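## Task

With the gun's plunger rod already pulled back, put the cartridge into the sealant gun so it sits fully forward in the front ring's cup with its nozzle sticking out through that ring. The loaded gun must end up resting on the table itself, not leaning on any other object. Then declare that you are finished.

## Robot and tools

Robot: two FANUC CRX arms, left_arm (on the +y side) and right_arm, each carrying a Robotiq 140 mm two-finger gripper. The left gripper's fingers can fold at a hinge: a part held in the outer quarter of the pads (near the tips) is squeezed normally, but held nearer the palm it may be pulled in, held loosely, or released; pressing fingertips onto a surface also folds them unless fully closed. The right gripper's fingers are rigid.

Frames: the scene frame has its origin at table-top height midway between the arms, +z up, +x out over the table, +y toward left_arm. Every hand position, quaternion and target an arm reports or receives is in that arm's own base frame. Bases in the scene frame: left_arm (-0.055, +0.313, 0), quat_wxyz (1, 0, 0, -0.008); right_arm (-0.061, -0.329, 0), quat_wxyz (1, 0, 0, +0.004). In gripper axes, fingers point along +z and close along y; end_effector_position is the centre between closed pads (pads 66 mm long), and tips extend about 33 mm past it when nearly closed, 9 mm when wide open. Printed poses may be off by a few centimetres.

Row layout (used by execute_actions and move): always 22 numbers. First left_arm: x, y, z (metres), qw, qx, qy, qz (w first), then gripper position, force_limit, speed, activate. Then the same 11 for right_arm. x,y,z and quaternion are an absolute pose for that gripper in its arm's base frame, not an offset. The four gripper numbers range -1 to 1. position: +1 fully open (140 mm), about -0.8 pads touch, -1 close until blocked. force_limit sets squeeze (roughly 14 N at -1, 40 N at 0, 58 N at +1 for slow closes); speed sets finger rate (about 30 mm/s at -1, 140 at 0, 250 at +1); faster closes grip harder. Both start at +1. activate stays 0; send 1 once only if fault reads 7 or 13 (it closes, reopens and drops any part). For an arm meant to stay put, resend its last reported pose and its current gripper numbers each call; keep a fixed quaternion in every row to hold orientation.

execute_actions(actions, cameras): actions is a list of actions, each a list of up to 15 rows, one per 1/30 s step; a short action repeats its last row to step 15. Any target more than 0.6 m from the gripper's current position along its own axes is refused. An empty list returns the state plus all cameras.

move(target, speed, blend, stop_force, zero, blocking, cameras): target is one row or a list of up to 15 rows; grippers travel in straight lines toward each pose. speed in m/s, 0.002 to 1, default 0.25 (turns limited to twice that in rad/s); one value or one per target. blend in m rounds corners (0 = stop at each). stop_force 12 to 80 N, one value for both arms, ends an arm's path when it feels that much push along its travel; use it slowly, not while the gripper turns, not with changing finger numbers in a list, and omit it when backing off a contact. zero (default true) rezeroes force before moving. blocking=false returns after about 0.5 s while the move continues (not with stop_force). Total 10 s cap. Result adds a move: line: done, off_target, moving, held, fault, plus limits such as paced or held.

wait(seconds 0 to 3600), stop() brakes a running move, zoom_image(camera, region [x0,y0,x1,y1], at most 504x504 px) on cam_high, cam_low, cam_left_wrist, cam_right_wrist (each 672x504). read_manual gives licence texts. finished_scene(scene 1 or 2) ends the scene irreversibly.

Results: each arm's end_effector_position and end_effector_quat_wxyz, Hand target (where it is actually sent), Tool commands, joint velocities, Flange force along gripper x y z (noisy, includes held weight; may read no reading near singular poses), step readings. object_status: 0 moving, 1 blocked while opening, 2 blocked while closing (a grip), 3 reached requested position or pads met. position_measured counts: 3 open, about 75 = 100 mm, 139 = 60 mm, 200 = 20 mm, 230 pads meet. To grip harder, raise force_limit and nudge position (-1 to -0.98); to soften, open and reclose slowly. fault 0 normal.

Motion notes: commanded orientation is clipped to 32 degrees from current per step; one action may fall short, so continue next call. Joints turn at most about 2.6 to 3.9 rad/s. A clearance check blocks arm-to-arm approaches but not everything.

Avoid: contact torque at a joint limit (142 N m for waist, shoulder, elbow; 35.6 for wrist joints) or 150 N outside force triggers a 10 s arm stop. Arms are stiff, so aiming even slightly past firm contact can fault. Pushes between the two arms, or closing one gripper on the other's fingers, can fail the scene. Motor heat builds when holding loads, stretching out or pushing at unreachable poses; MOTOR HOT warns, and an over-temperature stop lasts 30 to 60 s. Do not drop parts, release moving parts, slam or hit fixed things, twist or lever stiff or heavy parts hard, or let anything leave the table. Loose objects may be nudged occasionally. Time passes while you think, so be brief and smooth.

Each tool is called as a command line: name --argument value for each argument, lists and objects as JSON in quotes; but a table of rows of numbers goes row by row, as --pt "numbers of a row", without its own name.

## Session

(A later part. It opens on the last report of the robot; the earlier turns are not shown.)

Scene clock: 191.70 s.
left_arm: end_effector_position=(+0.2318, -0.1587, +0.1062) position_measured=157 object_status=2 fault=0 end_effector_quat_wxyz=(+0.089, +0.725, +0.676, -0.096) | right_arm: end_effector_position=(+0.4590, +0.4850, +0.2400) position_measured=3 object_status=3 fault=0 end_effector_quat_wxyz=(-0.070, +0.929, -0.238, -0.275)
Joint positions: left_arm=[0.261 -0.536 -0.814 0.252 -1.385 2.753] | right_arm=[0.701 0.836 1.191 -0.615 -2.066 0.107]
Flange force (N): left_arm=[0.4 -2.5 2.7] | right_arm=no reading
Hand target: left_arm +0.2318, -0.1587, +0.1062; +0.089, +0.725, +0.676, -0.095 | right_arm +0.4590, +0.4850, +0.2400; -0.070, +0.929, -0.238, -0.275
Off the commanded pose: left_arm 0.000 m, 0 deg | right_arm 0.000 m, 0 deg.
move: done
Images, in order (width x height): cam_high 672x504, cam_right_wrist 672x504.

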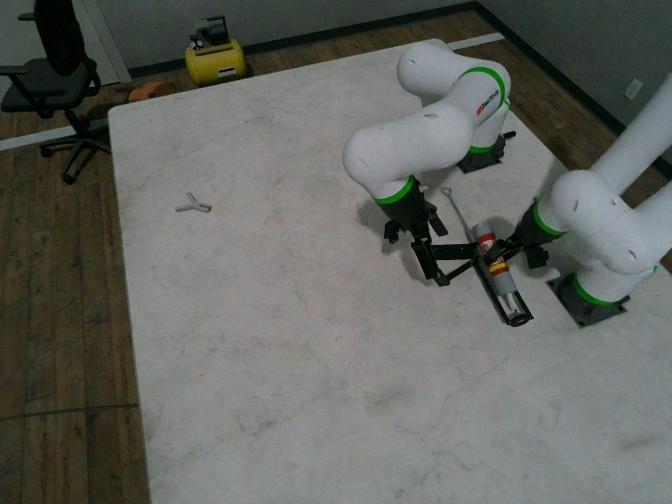

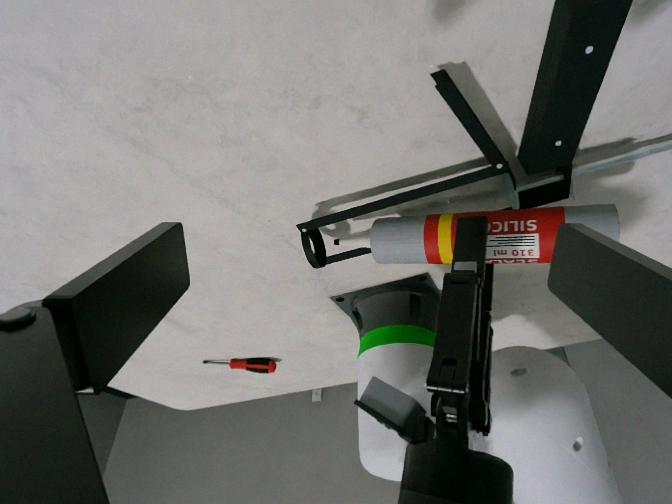

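move --target '[0.2303,-0.1413,0.1023,0.089,0.7251,0.6762,-0.0955,-1,-0.2,-1,0,0.459,0.485,0.24,-0.0705,0.929,-0.238,-0.275,1.0,-1,0,0]' --speed 0.1 --cameras '["cam_right_wrist","cam_high"]'

zoom_image --camera "cam_right_wrist" --region '[285, 195, 405, 275]'

zoom_image --camera "cam_high" --region '[485, 275, 545, 335]'

Scene clock: 207.33 s.
left_arm: end_effector_position=(+0.2303, -0.1413, +0.1023) position_measured=157 object_status=2 fault=0 end_effector_quat_wxyz=(+0.089, +0.725, +0.676, -0.095) | right_arm: end_effector_position=(+0.4590, +0.4850, +0.2400) position_measured=3 object_status=3 fault=0 end_effector_quat_wxyz=(-0.070, +0.929, -0.238, -0.275)
Joint positions: left_arm=[0.344 -0.555 -0.83 0.242 -1.408 2.675] | right_arm=[0.701 0.836 1.191 -0.615 -2.066 0.107]
Flange force (N): left_arm=[0.4 -2.0 3.1] | right_arm=no reading
Hand target: left_arm +0.2303, -0.1413, +0.1023; +0.089, +0.725, +0.676, -0.095 | right_arm +0.4590, +0.4850, +0.2400; -0.070, +0.929, -0.238, -0.275
Off the commanded pose: left_arm 0.000 m, 0 deg | right_arm 0.000 m, 0 deg.
move: done
Images, in order (width x height): cam_high 672x504, cam_right_wrist 672x504.

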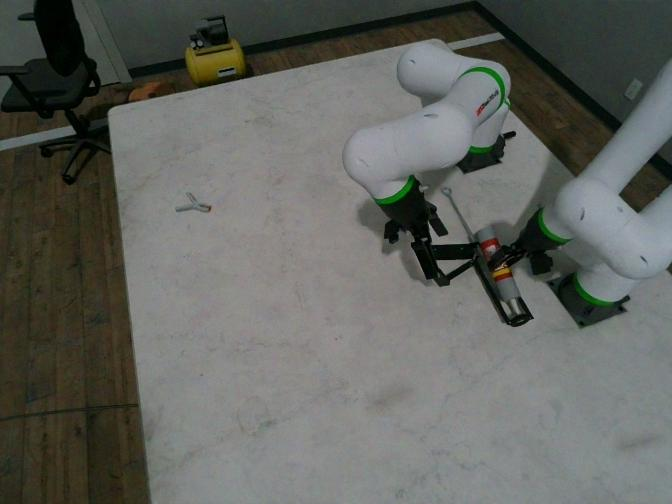

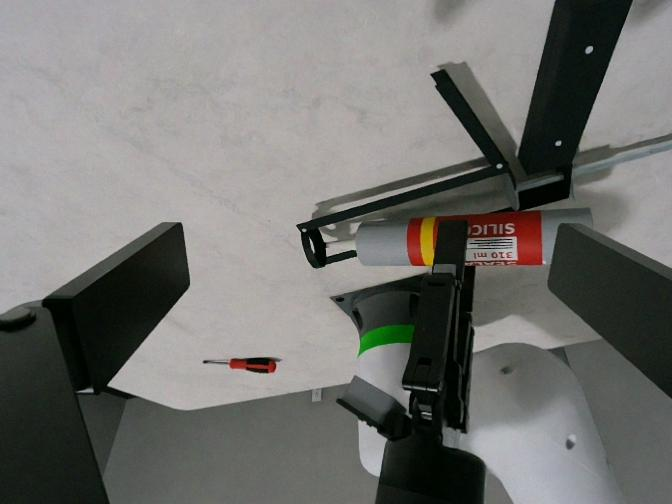

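Scaled by 4.200 from the camera's image (finer frame: 960x720).

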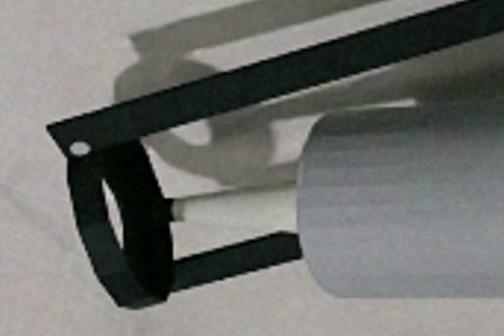

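Scaled by 8.400 from the camera's image (finer frame: 960x720).

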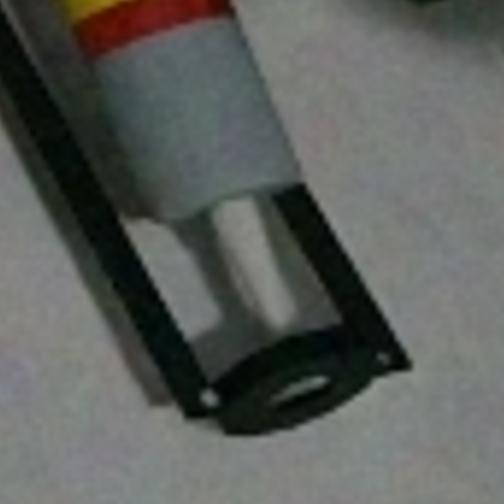

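move --pt "0.2303 -0.1269 0.0994 0.089 0.7251 0.6762 -0.0955 -1 -0.2 -1 0 0.459 0.485 0.24 -0.0705 0.929 -0.238 -0.275 1.0 -1 0 0" --pt "0.2313 -0.1124 0.0955 0.089 0.7251 0.6762 -0.0955 -1 -0.2 -1 0 0.459 0.485 0.24 -0.0705 0.929 -0.238 -0.275 1.0 -1 0 0" --speed 0.04 --cameras '["cam_right_wrist","cam_high"]'

zoom_image --camera "cam_right_wrist" --region '[265, 195, 385, 275]'

zoom_image --camera "cam_high" --region '[485, 275, 545, 335]'

Scene clock: 216.97 s.
left_arm: end_effector_position=(+0.2313, -0.1124, +0.0955) position_measured=157 object_status=2 fault=0 end_effector_quat_wxyz=(+0.089, +0.725, +0.676, -0.095) | right_arm: end_effector_position=(+0.4590, +0.4850, +0.2400) position_measured=3 object_status=3 fault=0 end_effector_quat_wxyz=(-0.070, +0.929, -0.238, -0.275)
Joint positions: left_arm=[0.474 -0.563 -0.845 0.225 -1.43 2.55] | right_arm=[0.701 0.836 1.191 -0.615 -2.066 0.107]
Flange force (N): left_arm=[-0.2 -1.6 2.9] | right_arm=no reading
Hand target: left_arm +0.2313, -0.1124, +0.0955; +0.089, +0.725, +0.676, -0.095 | right_arm +0.4590, +0.4850, +0.2400; -0.070, +0.929, -0.238, -0.275
Off the commanded pose: left_arm 0.000 m, 0 deg | right_arm 0.000 m, 0 deg.
move: done
Images, in order (width x height): cam_high 672x504, cam_right_wrist 672x504.

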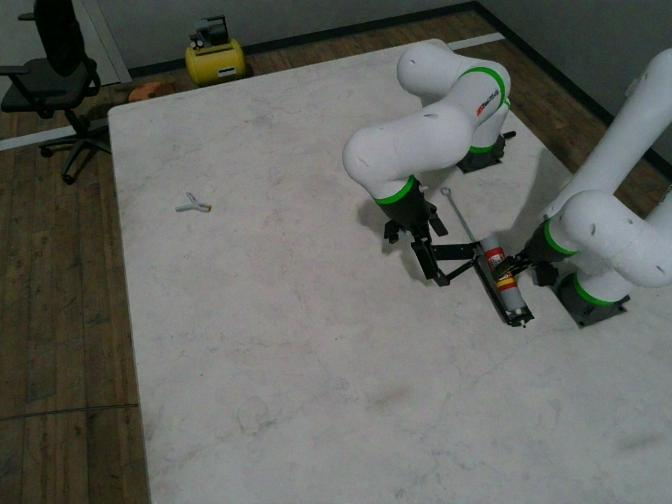

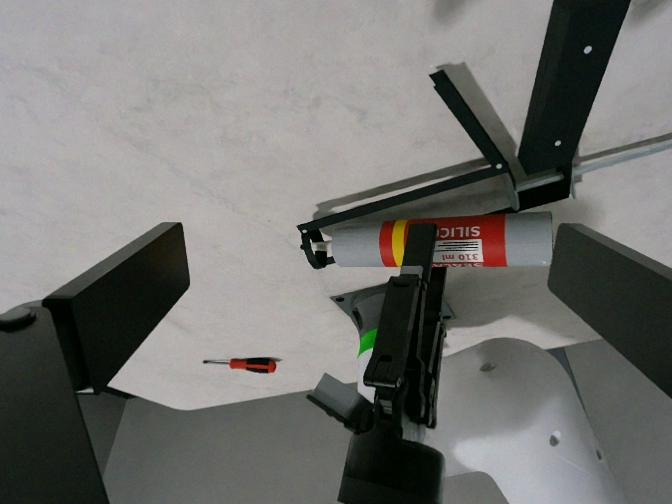

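Scaled by 4.200 from the camera's image (finer frame: 960x720).

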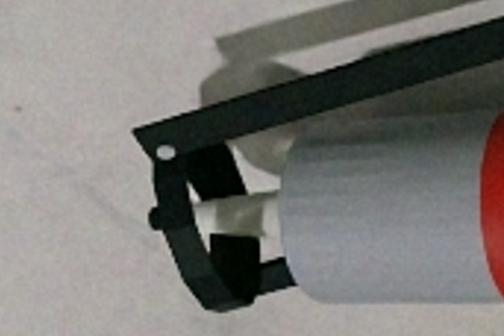

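Scaled by 8.400 from the camera's image (finer frame: 960x720).

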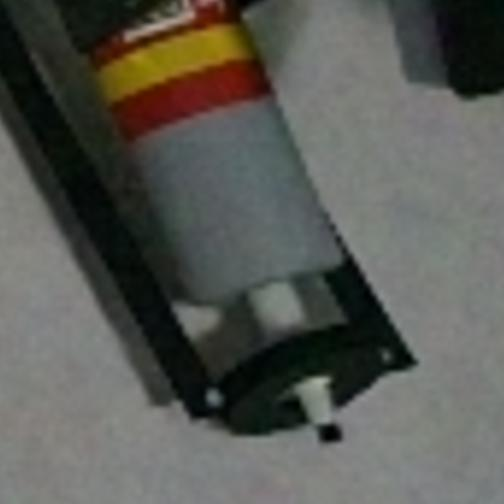

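move --target '[0.2320,-0.1028,0.0888,0.0772,0.7267,0.6776,-0.0828,-1,-0.2,-1,0,0.459,0.485,0.24,-0.0705,0.929,-0.238,-0.275,1.0,-1,0,0]' --speed 0.04 --cameras '["cam_right_wrist","cam_high"]'

zoom_image --camera "cam_right_wrist" --region '[285, 120, 585, 300]'

zoom_image --camera "cam_high" --region '[460, 220, 550, 335]'

Scene clock: 230.13 s.
left_arm: end_effector_position=(+0.2320, -0.1028, +0.0888) position_measured=157 object_status=2 fault=0 end_effector_quat_wxyz=(+0.077, +0.727, +0.678, -0.083) | right_arm: end_effector_position=(+0.4590, +0.4850, +0.2400) position_measured=3 object_status=3 fault=0 end_effector_quat_wxyz=(-0.070, +0.929, -0.238, -0.275)
Joint positions: left_arm=[0.468 -0.561 -0.845 0.197 -1.408 2.56] | right_arm=[0.701 0.836 1.191 -0.615 -2.066 0.107]
Flange force (N): left_arm=[1.0 -2.5 2.2] | right_arm=no reading
Hand target: left_arm +0.2320, -0.1028, +0.0888; +0.077, +0.727, +0.678, -0.083 | right_arm +0.4590, +0.4850, +0.2400; -0.070, +0.929, -0.238, -0.275
Off the commanded pose: left_arm 0.000 m, 0 deg | right_arm 0.000 m, 0 deg.
move: done
Images, in order (width x height): cam_high 672x504, cam_right_wrist 672x504.

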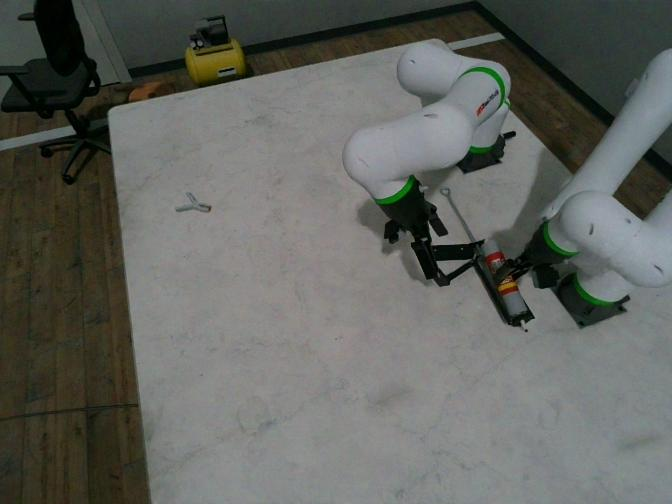

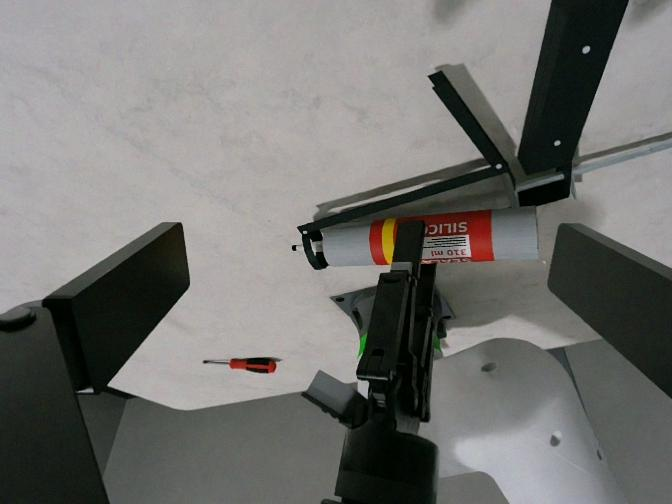

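Scaled by 1.680 from the camera's image (finer frame: 960x720).

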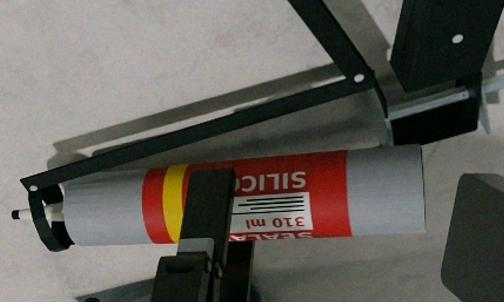

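Scaled by 4.383 from the camera's image (finer frame: 960x720).

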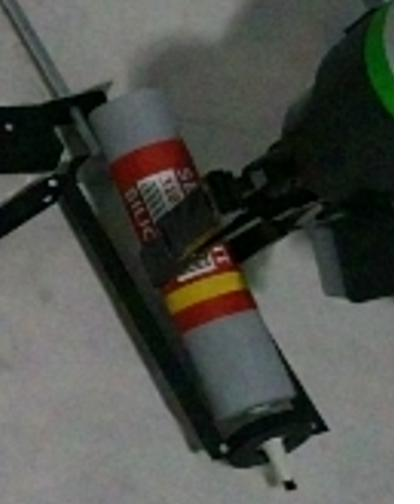

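move --pt "0.2322 -0.0989 0.0858 0.0713 0.7274 0.6783 -0.0765 -1 -0.2 -1 0 0.459 0.485 0.24 -0.0705 0.929 -0.238 -0.275 1.0 -1 0 0" --pt "0.2323 -0.0977 0.0797 0.0535 0.7291 0.6799 -0.0574 -1 -0.2 -1 0 0.459 0.485 0.24 -0.0705 0.929 -0.238 -0.275 1.0 -1 0 0" --speed 0.04 --cameras '["cam_right_wrist","cam_high","cam_left_wrist"]'

zoom_image --camera "cam_right_wrist" --region '[285, 120, 585, 300]'

zoom_image --camera "cam_high" --region '[460, 220, 550, 335]'

Scene clock: 238.90 s.
left_arm: end_effector_position=(+0.2323, -0.0977, +0.0797) position_measured=157 object_status=2 fault=0 end_effector_quat_wxyz=(+0.054, +0.729, +0.680, -0.057) | right_arm: end_effector_position=(+0.4590, +0.4850, +0.2400) position_measured=3 object_status=3 fault=0 end_effector_quat_wxyz=(-0.070, +0.929, -0.238, -0.275)
Joint positions: left_arm=[0.39 -0.554 -0.836 0.144 -1.361 2.647] | right_arm=[0.701 0.836 1.191 -0.615 -2.066 0.107]
Flange force (N): left_arm=[0.2 -2.5 -0.3] | right_arm=no reading
Hand target: left_arm +0.2323, -0.0977, +0.0797; +0.054, +0.729, +0.680, -0.057 | right_arm +0.4590, +0.4850, +0.2400; -0.070, +0.929, -0.238, -0.275
Off the commanded pose: left_arm 0.000 m, 0 deg | right_arm 0.000 m, 0 deg.
move: done
Images, in order (width x height): cam_high 672x504, cam_left_wrist 672x504, cam_right_wrist 672x504.

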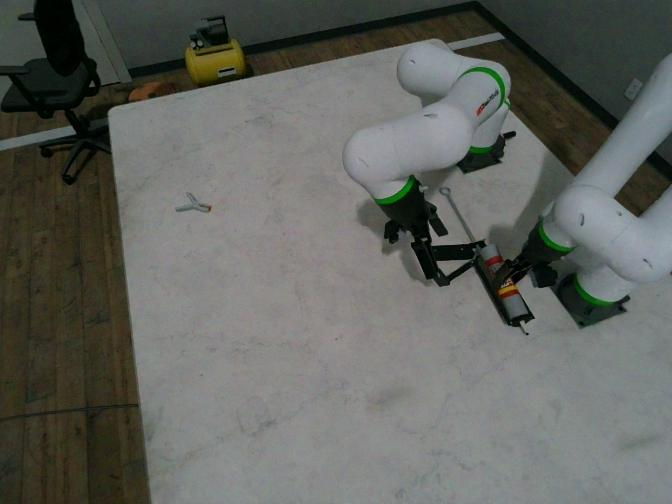

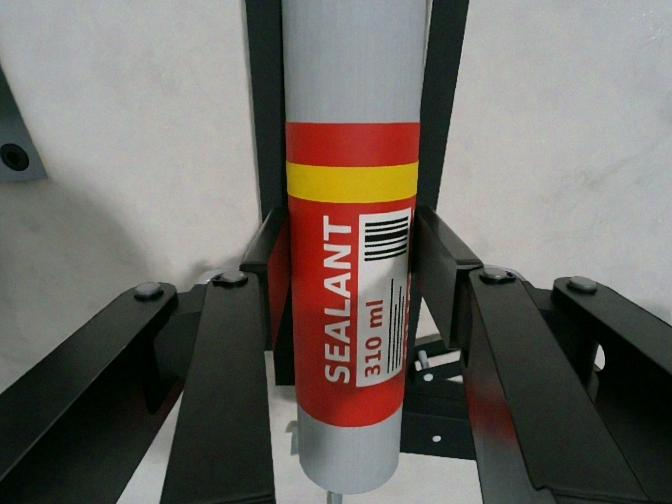

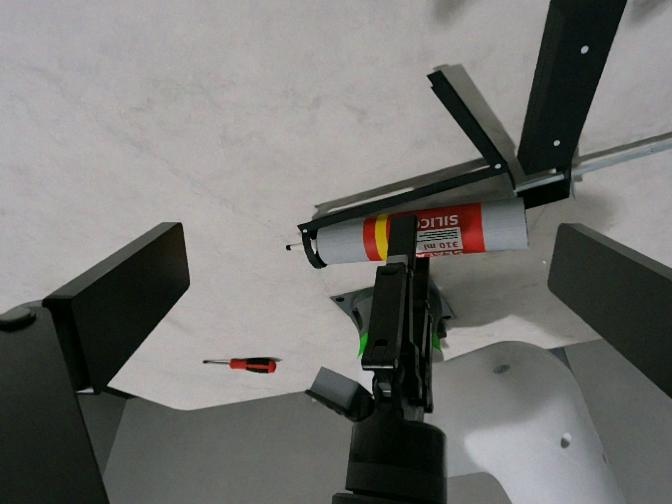

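Scaled by 1.680 from the camera's image (finer frame: 960x720).

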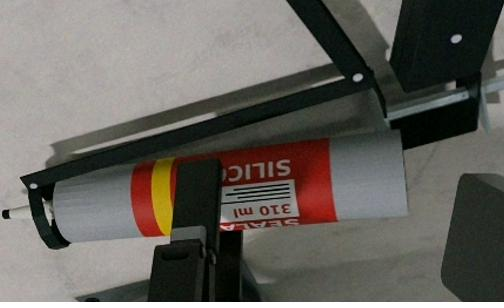

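Scaled by 4.383 from the camera's image (finer frame: 960x720).

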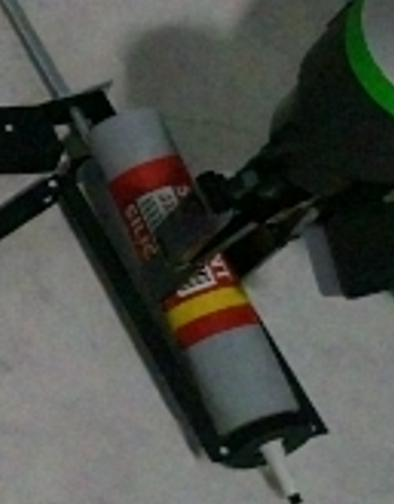

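move --target '[0.2328,-0.0916,0.0769,0.0476,0.7296,0.6803,-0.0510,-1,-0.2,-1,0,0.459,0.485,0.24,-0.0705,0.929,-0.238,-0.275,1.0,-1,0,0]' --speed 0.03 --stop_force 20 --cameras '["cam_right_wrist","cam_high"]'

zoom_image --camera "cam_right_wrist" --region '[285, 120, 585, 300]'

zoom_image --camera "cam_high" --region '[460, 220, 550, 335]'

Scene clock: 247.00 s.
left_arm: end_effector_position=(+0.2328, -0.0916, +0.0769) position_measured=157 object_status=2 fault=0 end_effector_quat_wxyz=(+0.048, +0.730, +0.680, -0.051) | right_arm: end_effector_position=(+0.4590, +0.4850, +0.2400) position_measured=3 object_status=3 fault=0 end_effector_quat_wxyz=(-0.070, +0.929, -0.238, -0.275)
Joint positions: left_arm=[0.391 -0.552 -0.835 0.128 -1.352 2.649] | right_arm=[0.701 0.836 1.191 -0.615 -2.066 0.107]
Flange force (N): left_arm=[0.6 -2.2 2.2] | right_arm=no reading
Hand target: left_arm +0.2328, -0.0916, +0.0769; +0.048, +0.730, +0.680, -0.051 | right_arm +0.4590, +0.4850, +0.2400; -0.070, +0.929, -0.238, -0.275
Off the commanded pose: left_arm 0.000 m, 0 deg | right_arm 0.000 m, 0 deg.
move: done
Images, in order (width x height): cam_high 672x504, cam_right_wrist 672x504.

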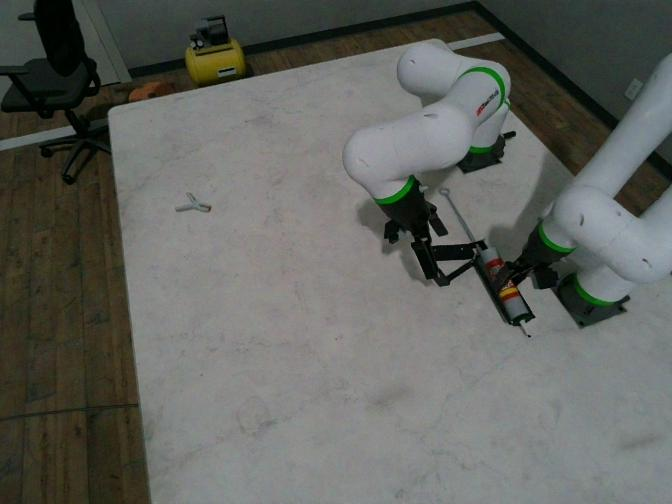

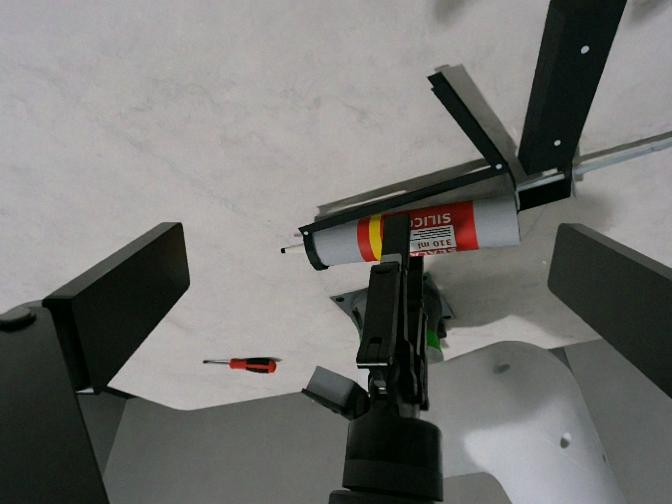

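Scaled by 1.680 from the camera's image (finer frame: 960x720).

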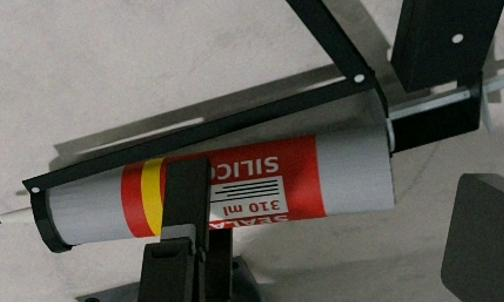

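Scaled by 4.383 from the camera's image (finer frame: 960x720).

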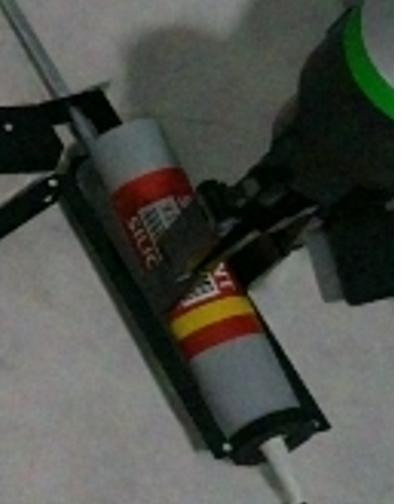

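move --target '[0.2328,-0.0905,0.0699,0.0238,0.7310,0.6816,-0.0255,-1,-0.2,-1,0,0.459,0.485,0.24,-0.0705,0.929,-0.238,-0.275,1.0,-1,0,0]' --speed 0.03 --cameras '["cam_right_wrist","cam_high"]'

zoom_image --camera "cam_right_wrist" --region '[285, 120, 585, 300]'

zoom_image --camera "cam_high" --region '[460, 220, 550, 335]'

Scene clock: 253.37 s.
left_arm: end_effector_position=(+0.2328, -0.0905, +0.0699) position_measured=157 object_status=2 fault=0 end_effector_quat_wxyz=(+0.024, +0.731, +0.682, -0.025) | right_arm: end_effector_position=(+0.4590, +0.4850, +0.2400) position_measured=3 object_status=3 fault=0 end_effector_quat_wxyz=(-0.070, +0.929, -0.238, -0.275)
Joint positions: left_arm=[0.288 -0.535 -0.819 0.068 -1.312 2.765] | right_arm=[0.701 0.836 1.191 -0.615 -2.066 0.107]
Flange force (N): left_arm=[0.0 -2.7 1.8] | right_arm=no reading
Hand target: left_arm +0.2328, -0.0905, +0.0699; +0.024, +0.731, +0.682, -0.025 | right_arm +0.4590, +0.4850, +0.2400; -0.070, +0.929, -0.238, -0.275
Off the commanded pose: left_arm 0.000 m, 0 deg | right_arm 0.000 m, 0 deg.
move: done
Images, in order (width x height): cam_high 672x504, cam_right_wrist 672x504.

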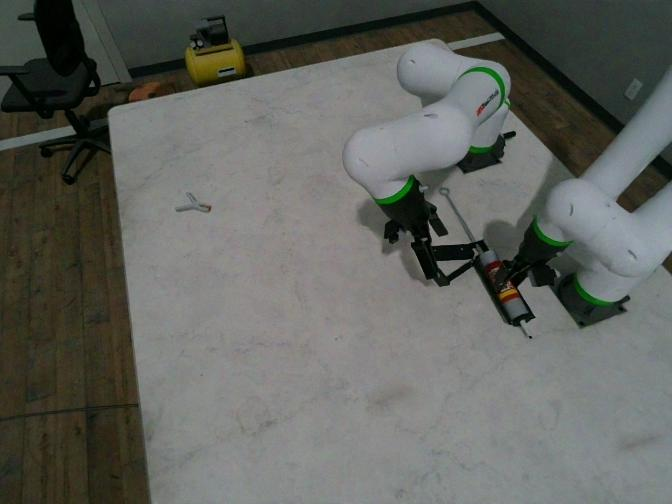

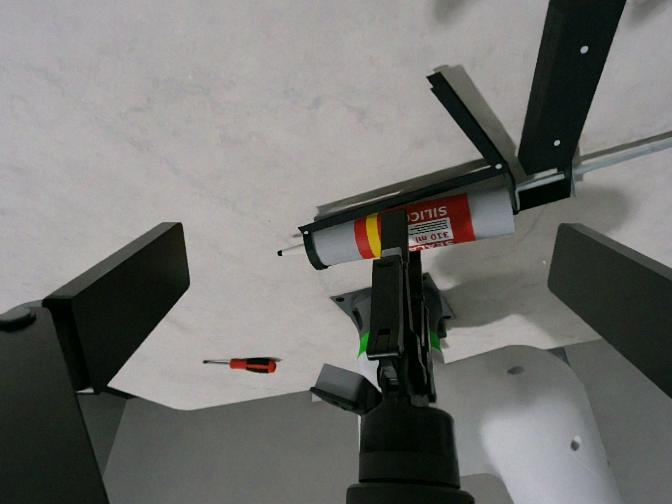

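Scaled by 1.680 from the camera's image (finer frame: 960x720).

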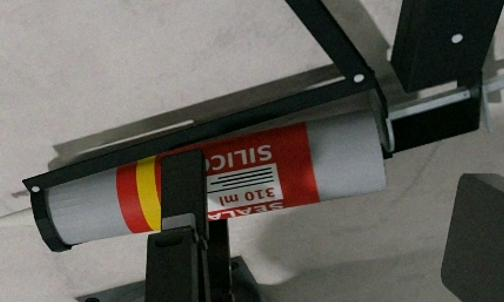

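Scaled by 4.383 from the camera's image (finer frame: 960x720).

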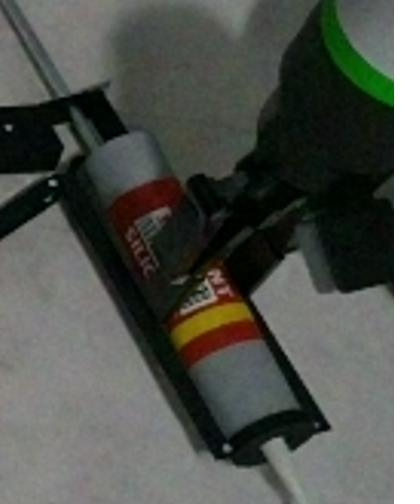

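move --target '[0.2331,-0.0864,0.0670,0.0119,0.7313,0.6819,-0.0128,-1,-0.2,-1,0,0.459,0.485,0.24,-0.0705,0.929,-0.238,-0.275,1.0,-1,0,0]' --speed 0.03 --stop_force 20 --cameras '["cam_right_wrist","cam_high","cam_left_wrist"]'

zoom_image --camera "cam_right_wrist" --region '[285, 120, 585, 300]'

Scene clock: 259.40 s.
left_arm: end_effector_position=(+0.2331, -0.0864, +0.0670) position_measured=157 object_status=2 fault=0 end_effector_quat_wxyz=(+0.012, +0.731, +0.682, -0.013) | right_arm: end_effector_position=(+0.4590, +0.4850, +0.2400) position_measured=3 object_status=3 fault=0 end_effector_quat_wxyz=(-0.070, +0.929, -0.238, -0.275)
Joint positions: left_arm=[0.252 -0.526 -0.81 0.034 -1.298 2.811] | right_arm=[0.701 0.836 1.191 -0.615 -2.066 0.107]
Flange force (N): left_arm=[-0.1 -3.2 2.0] | right_arm=no reading
Hand target: left_arm +0.2331, -0.0864, +0.0670; +0.012, +0.731, +0.682, -0.013 | right_arm +0.4590, +0.4850, +0.2400; -0.070, +0.929, -0.238, -0.275
Off the commanded pose: left_arm 0.000 m, 0 deg | right_arm 0.000 m, 0 deg.
move: done
Images, in order (width x height): cam_high 672x504, cam_left_wrist 672x504, cam_right_wrist 672x504.

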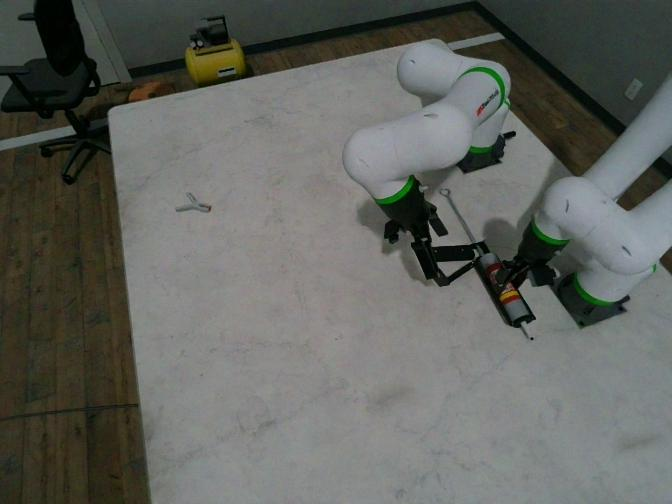

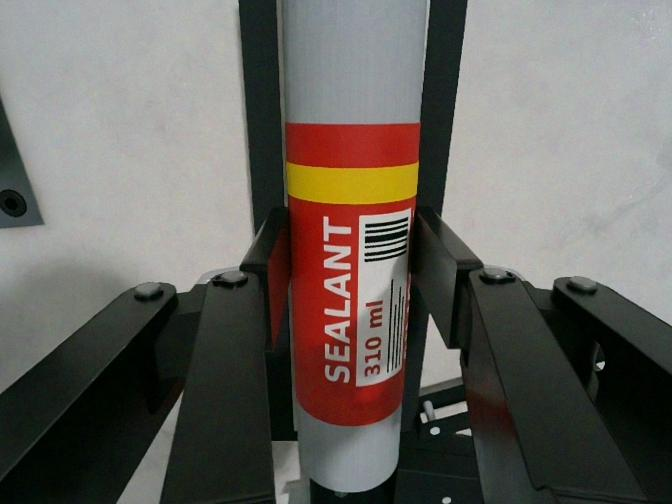

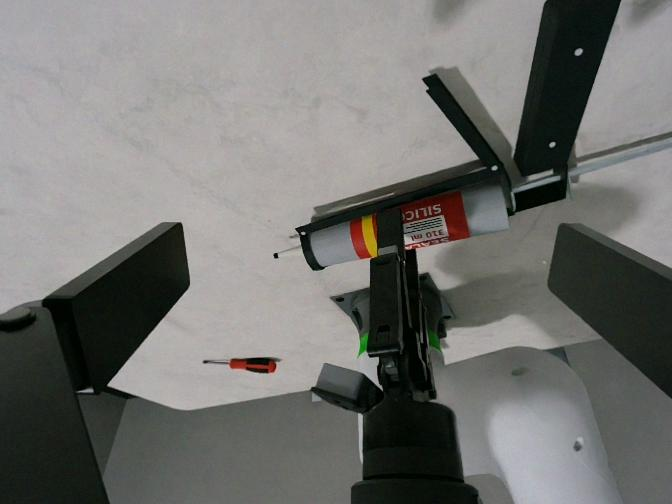

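Scaled by 1.680 from the camera's image (finer frame: 960x720).

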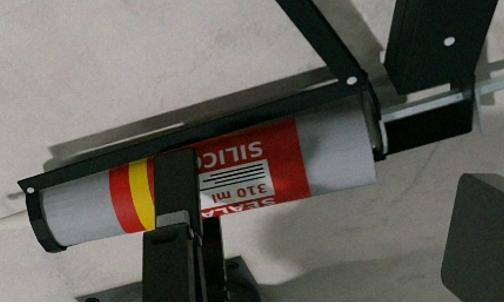

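move --pt "0.2331 -0.0864 0.0670 0.0119 0.7313 0.6819 -0.0128 0.2 -1 -1 0 0.459 0.485 0.24 -0.0705 0.929 -0.238 -0.275 1.0 -1 0 0" --pt "0.2331 -0.0864 0.17 0 0.7313 0.6819 0 0.2 -1 -1 0 0.459 0.485 0.24 -0.0705 0.929 -0.238 -0.275 1.0 -1 0 0" --speed 0.15 --cameras '["cam_right_wrist","cam_high","cam_left_wrist"]'

zoom_image --camera "cam_right_wrist" --region '[265, 120, 565, 300]'

zoom_image --camera "cam_high" --region '[460, 230, 550, 345]'

Scene clock: 266.50 s.
left_arm: end_effector_position=(+0.2331, -0.0864, +0.1700) position_measured=104 object_status=3 fault=0 end_effector_quat_wxyz=(+0.000, +0.731, +0.682, +0.000) | right_arm: end_effector_position=(+0.4590, +0.4850, +0.2400) position_measured=3 object_status=3 fault=0 end_effector_quat_wxyz=(-0.070, +0.929, -0.238, -0.275)
Joint positions: left_arm=[0.195 -0.561 -0.574 0 -1.558 2.876] | right_arm=[0.701 0.836 1.191 -0.615 -2.066 0.107]
Flange force (N): left_arm=[0.3 -2.1 -0.9] | right_arm=no reading
Hand target: left_arm +0.2331, -0.0864, +0.1700; +0.000, +0.731, +0.682, +0.000 | right_arm +0.4590, +0.4850, +0.2400; -0.070, +0.929, -0.238, -0.275
Off the commanded pose: left_arm 0.000 m, 0 deg | right_arm 0.000 m, 0 deg.
move: done
Images, in order (width x height): cam_high 672x504, cam_left_wrist 672x504, cam_right_wrist 672x504.

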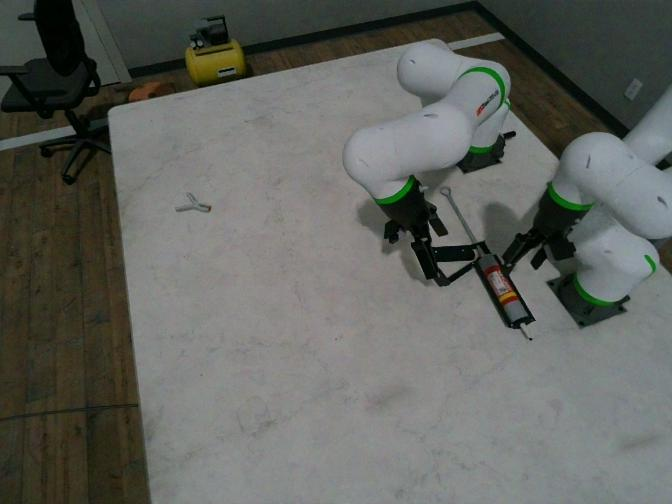

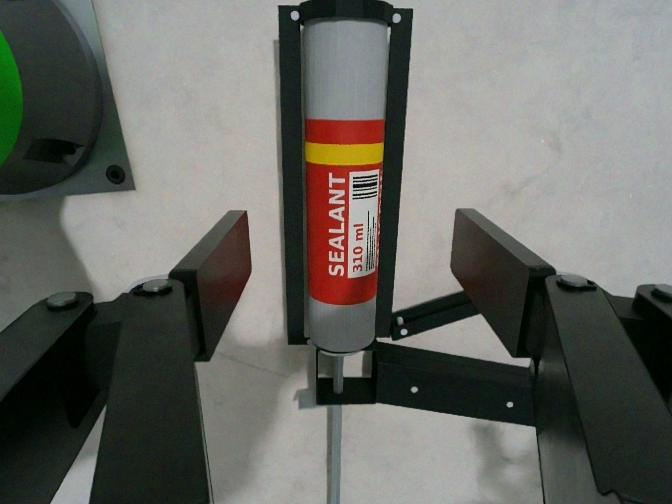

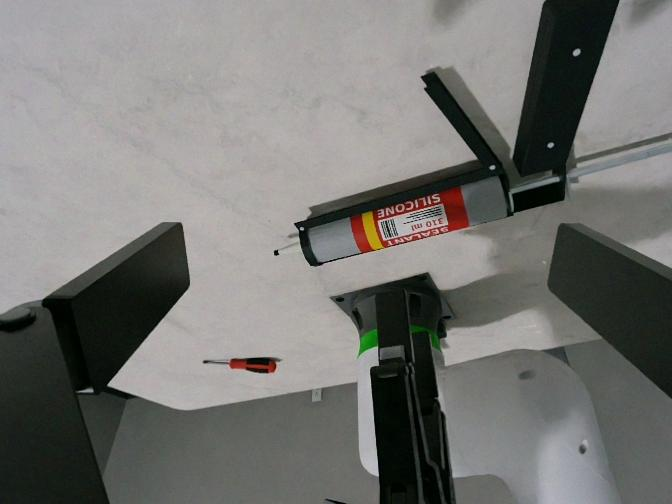

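Scaled by 1.680 from the camera's image (finer frame: 960x720).

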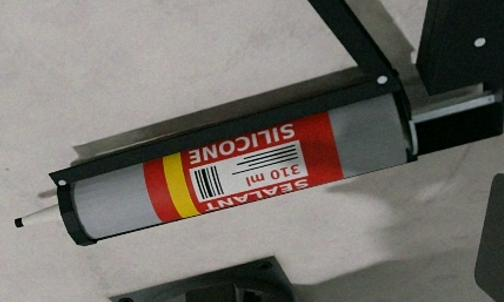

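Scaled by 4.383 from the camera's image (finer frame: 960x720).

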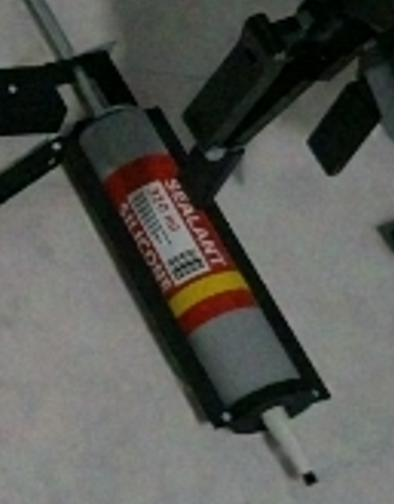

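zoom_image --camera "cam_left_wrist" --region '[270, 300, 420, 420]'

zoom_image --camera "cam_left_wrist" --region '[260, 0, 430, 60]'

zoom_image --camera "cam_right_wrist" --region '[265, 205, 345, 275]'

zoom_image --camera "cam_right_wrist" --region '[470, 150, 550, 230]'

Scaled by 3.360 from the camera's image (finer frame: 960x720).

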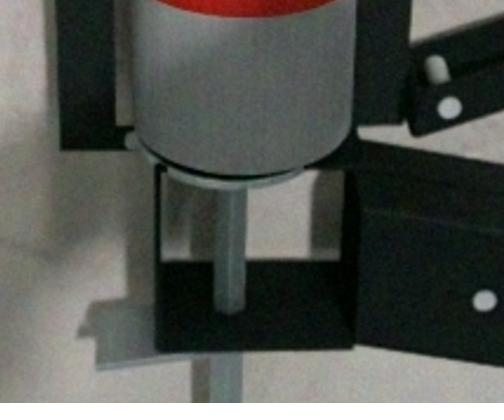

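Scaled by 2.965 from the camera's image (finer frame: 960x720).

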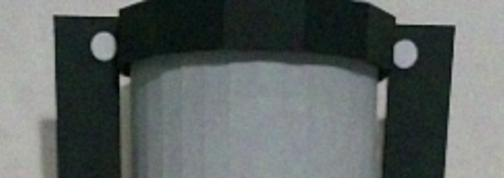

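Scaled by 6.300 from the camera's image (finer frame: 960x720).

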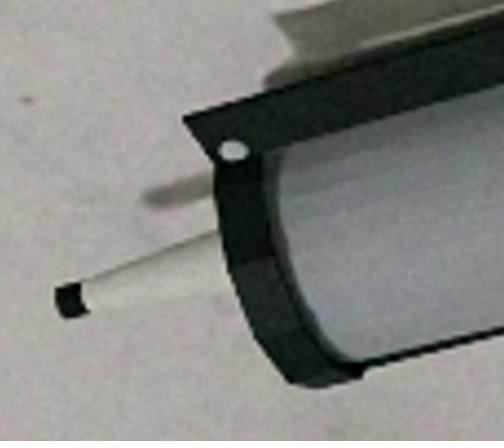

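Scaled by 6.300 from the camera's image (finer frame: 960x720).

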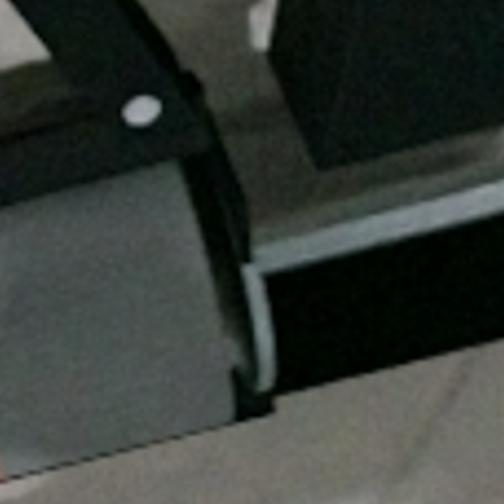

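move --pt "0.2331 -0.0864 0.0680 0 0.7313 0.6819 0 0.2 -1 -1 0 0.459 0.485 0.24 -0.0705 0.929 -0.238 -0.275 1.0 -1 0 0" --pt "0.2331 -0.0864 0.0680 0 0.7313 0.6819 0 -1 -1 -1 0 0.459 0.485 0.24 -0.0705 0.929 -0.238 -0.275 1.0 -1 0 0" --pt "0.2337 -0.0784 0.0680 0 0.7313 0.6819 0 -1 -1 -1 0 0.459 0.485 0.24 -0.0705 0.929 -0.238 -0.275 1.0 -1 0 0" --pt "0.2337 -0.0784 0.0680 0 0.7313 0.6819 0 0.2 -1 -1 0 0.459 0.485 0.24 -0.0705 0.929 -0.238 -0.275 1.0 -1 0 0" --pt "0.2337 -0.0784 0.17 0 0.7313 0.6819 0 0.2 -1 -1 0 0.459 0.485 0.24 -0.0705 0.929 -0.238 -0.275 1.0 -1 0 0" --speed '[0.15,0.1,0.02,0.1,0.2]' --cameras '["cam_right_wrist","cam_high","cam_left_wrist"]'

zoom_image --camera "cam_right_wrist" --region '[245, 205, 325, 275]'

zoom_image --camera "cam_right_wrist" --region '[470, 150, 550, 230]'

Scene clock: 290.10 s.
left_arm: end_effector_position=(+0.2337, -0.0784, +0.1700) position_measured=104 object_status=3 fault=0 end_effector_quat_wxyz=(+0.000, +0.731, +0.682, +0.000) | right_arm: end_effector_position=(+0.4590, +0.4850, +0.2400) position_measured=3 object_status=3 fault=0 end_effector_quat_wxyz=(-0.070, +0.929, -0.238, -0.275)
Joint positions: left_arm=[0.232 -0.568 -0.578 0 -1.561 2.84] | right_arm=[0.701 0.836 1.191 -0.615 -2.066 0.107]
Flange force (N): left_arm=[1.0 -3.1 0.5] | right_arm=no reading
Hand target: left_arm +0.2337, -0.0784, +0.1700; +0.000, +0.731, +0.682, +0.000 | right_arm +0.4590, +0.4850, +0.2400; -0.070, +0.929, -0.238, -0.275
Off the commanded pose: left_arm 0.000 m, 0 deg | right_arm 0.000 m, 0 deg.
move: done
Images, in order (width x height): cam_high 672x504, cam_left_wrist 672x504, cam_right_wrist 672x504.

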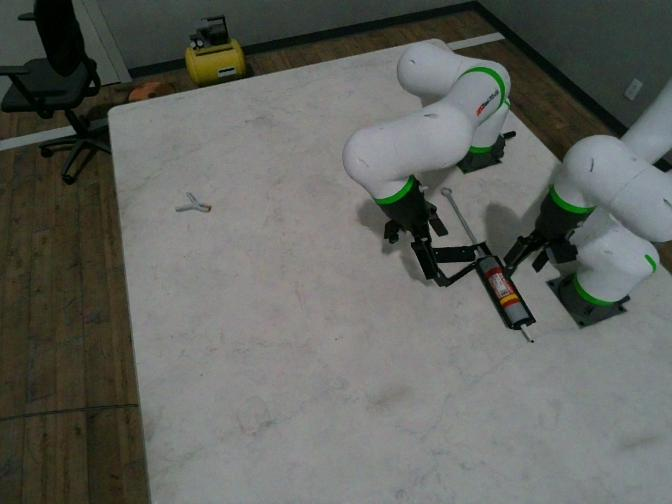

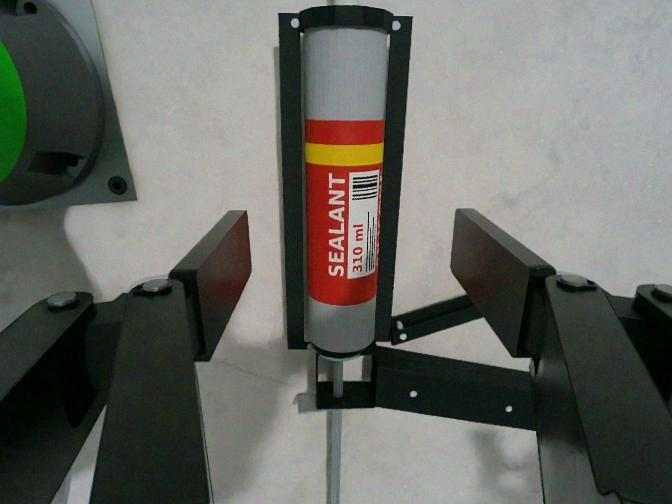

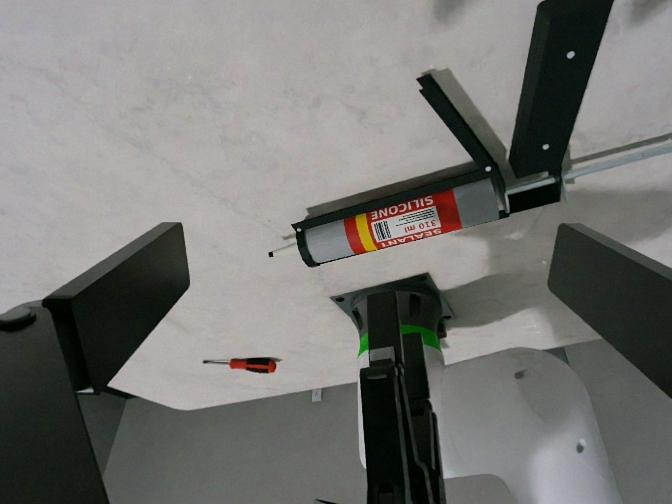

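Scaled by 6.300 from the camera's image (finer frame: 960x720).

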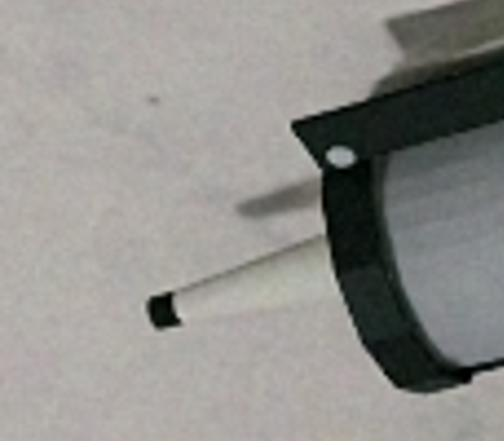

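Scaled by 6.300 from the camera's image (finer frame: 960x720).

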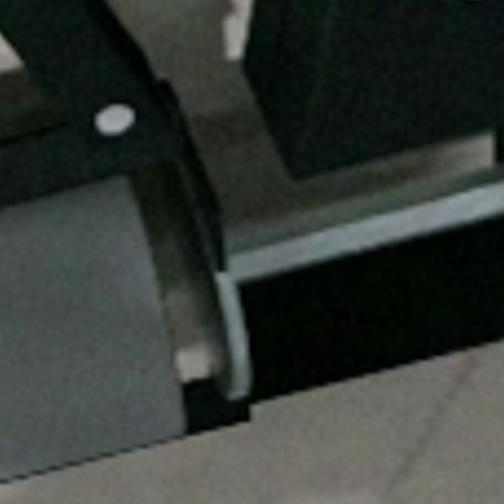

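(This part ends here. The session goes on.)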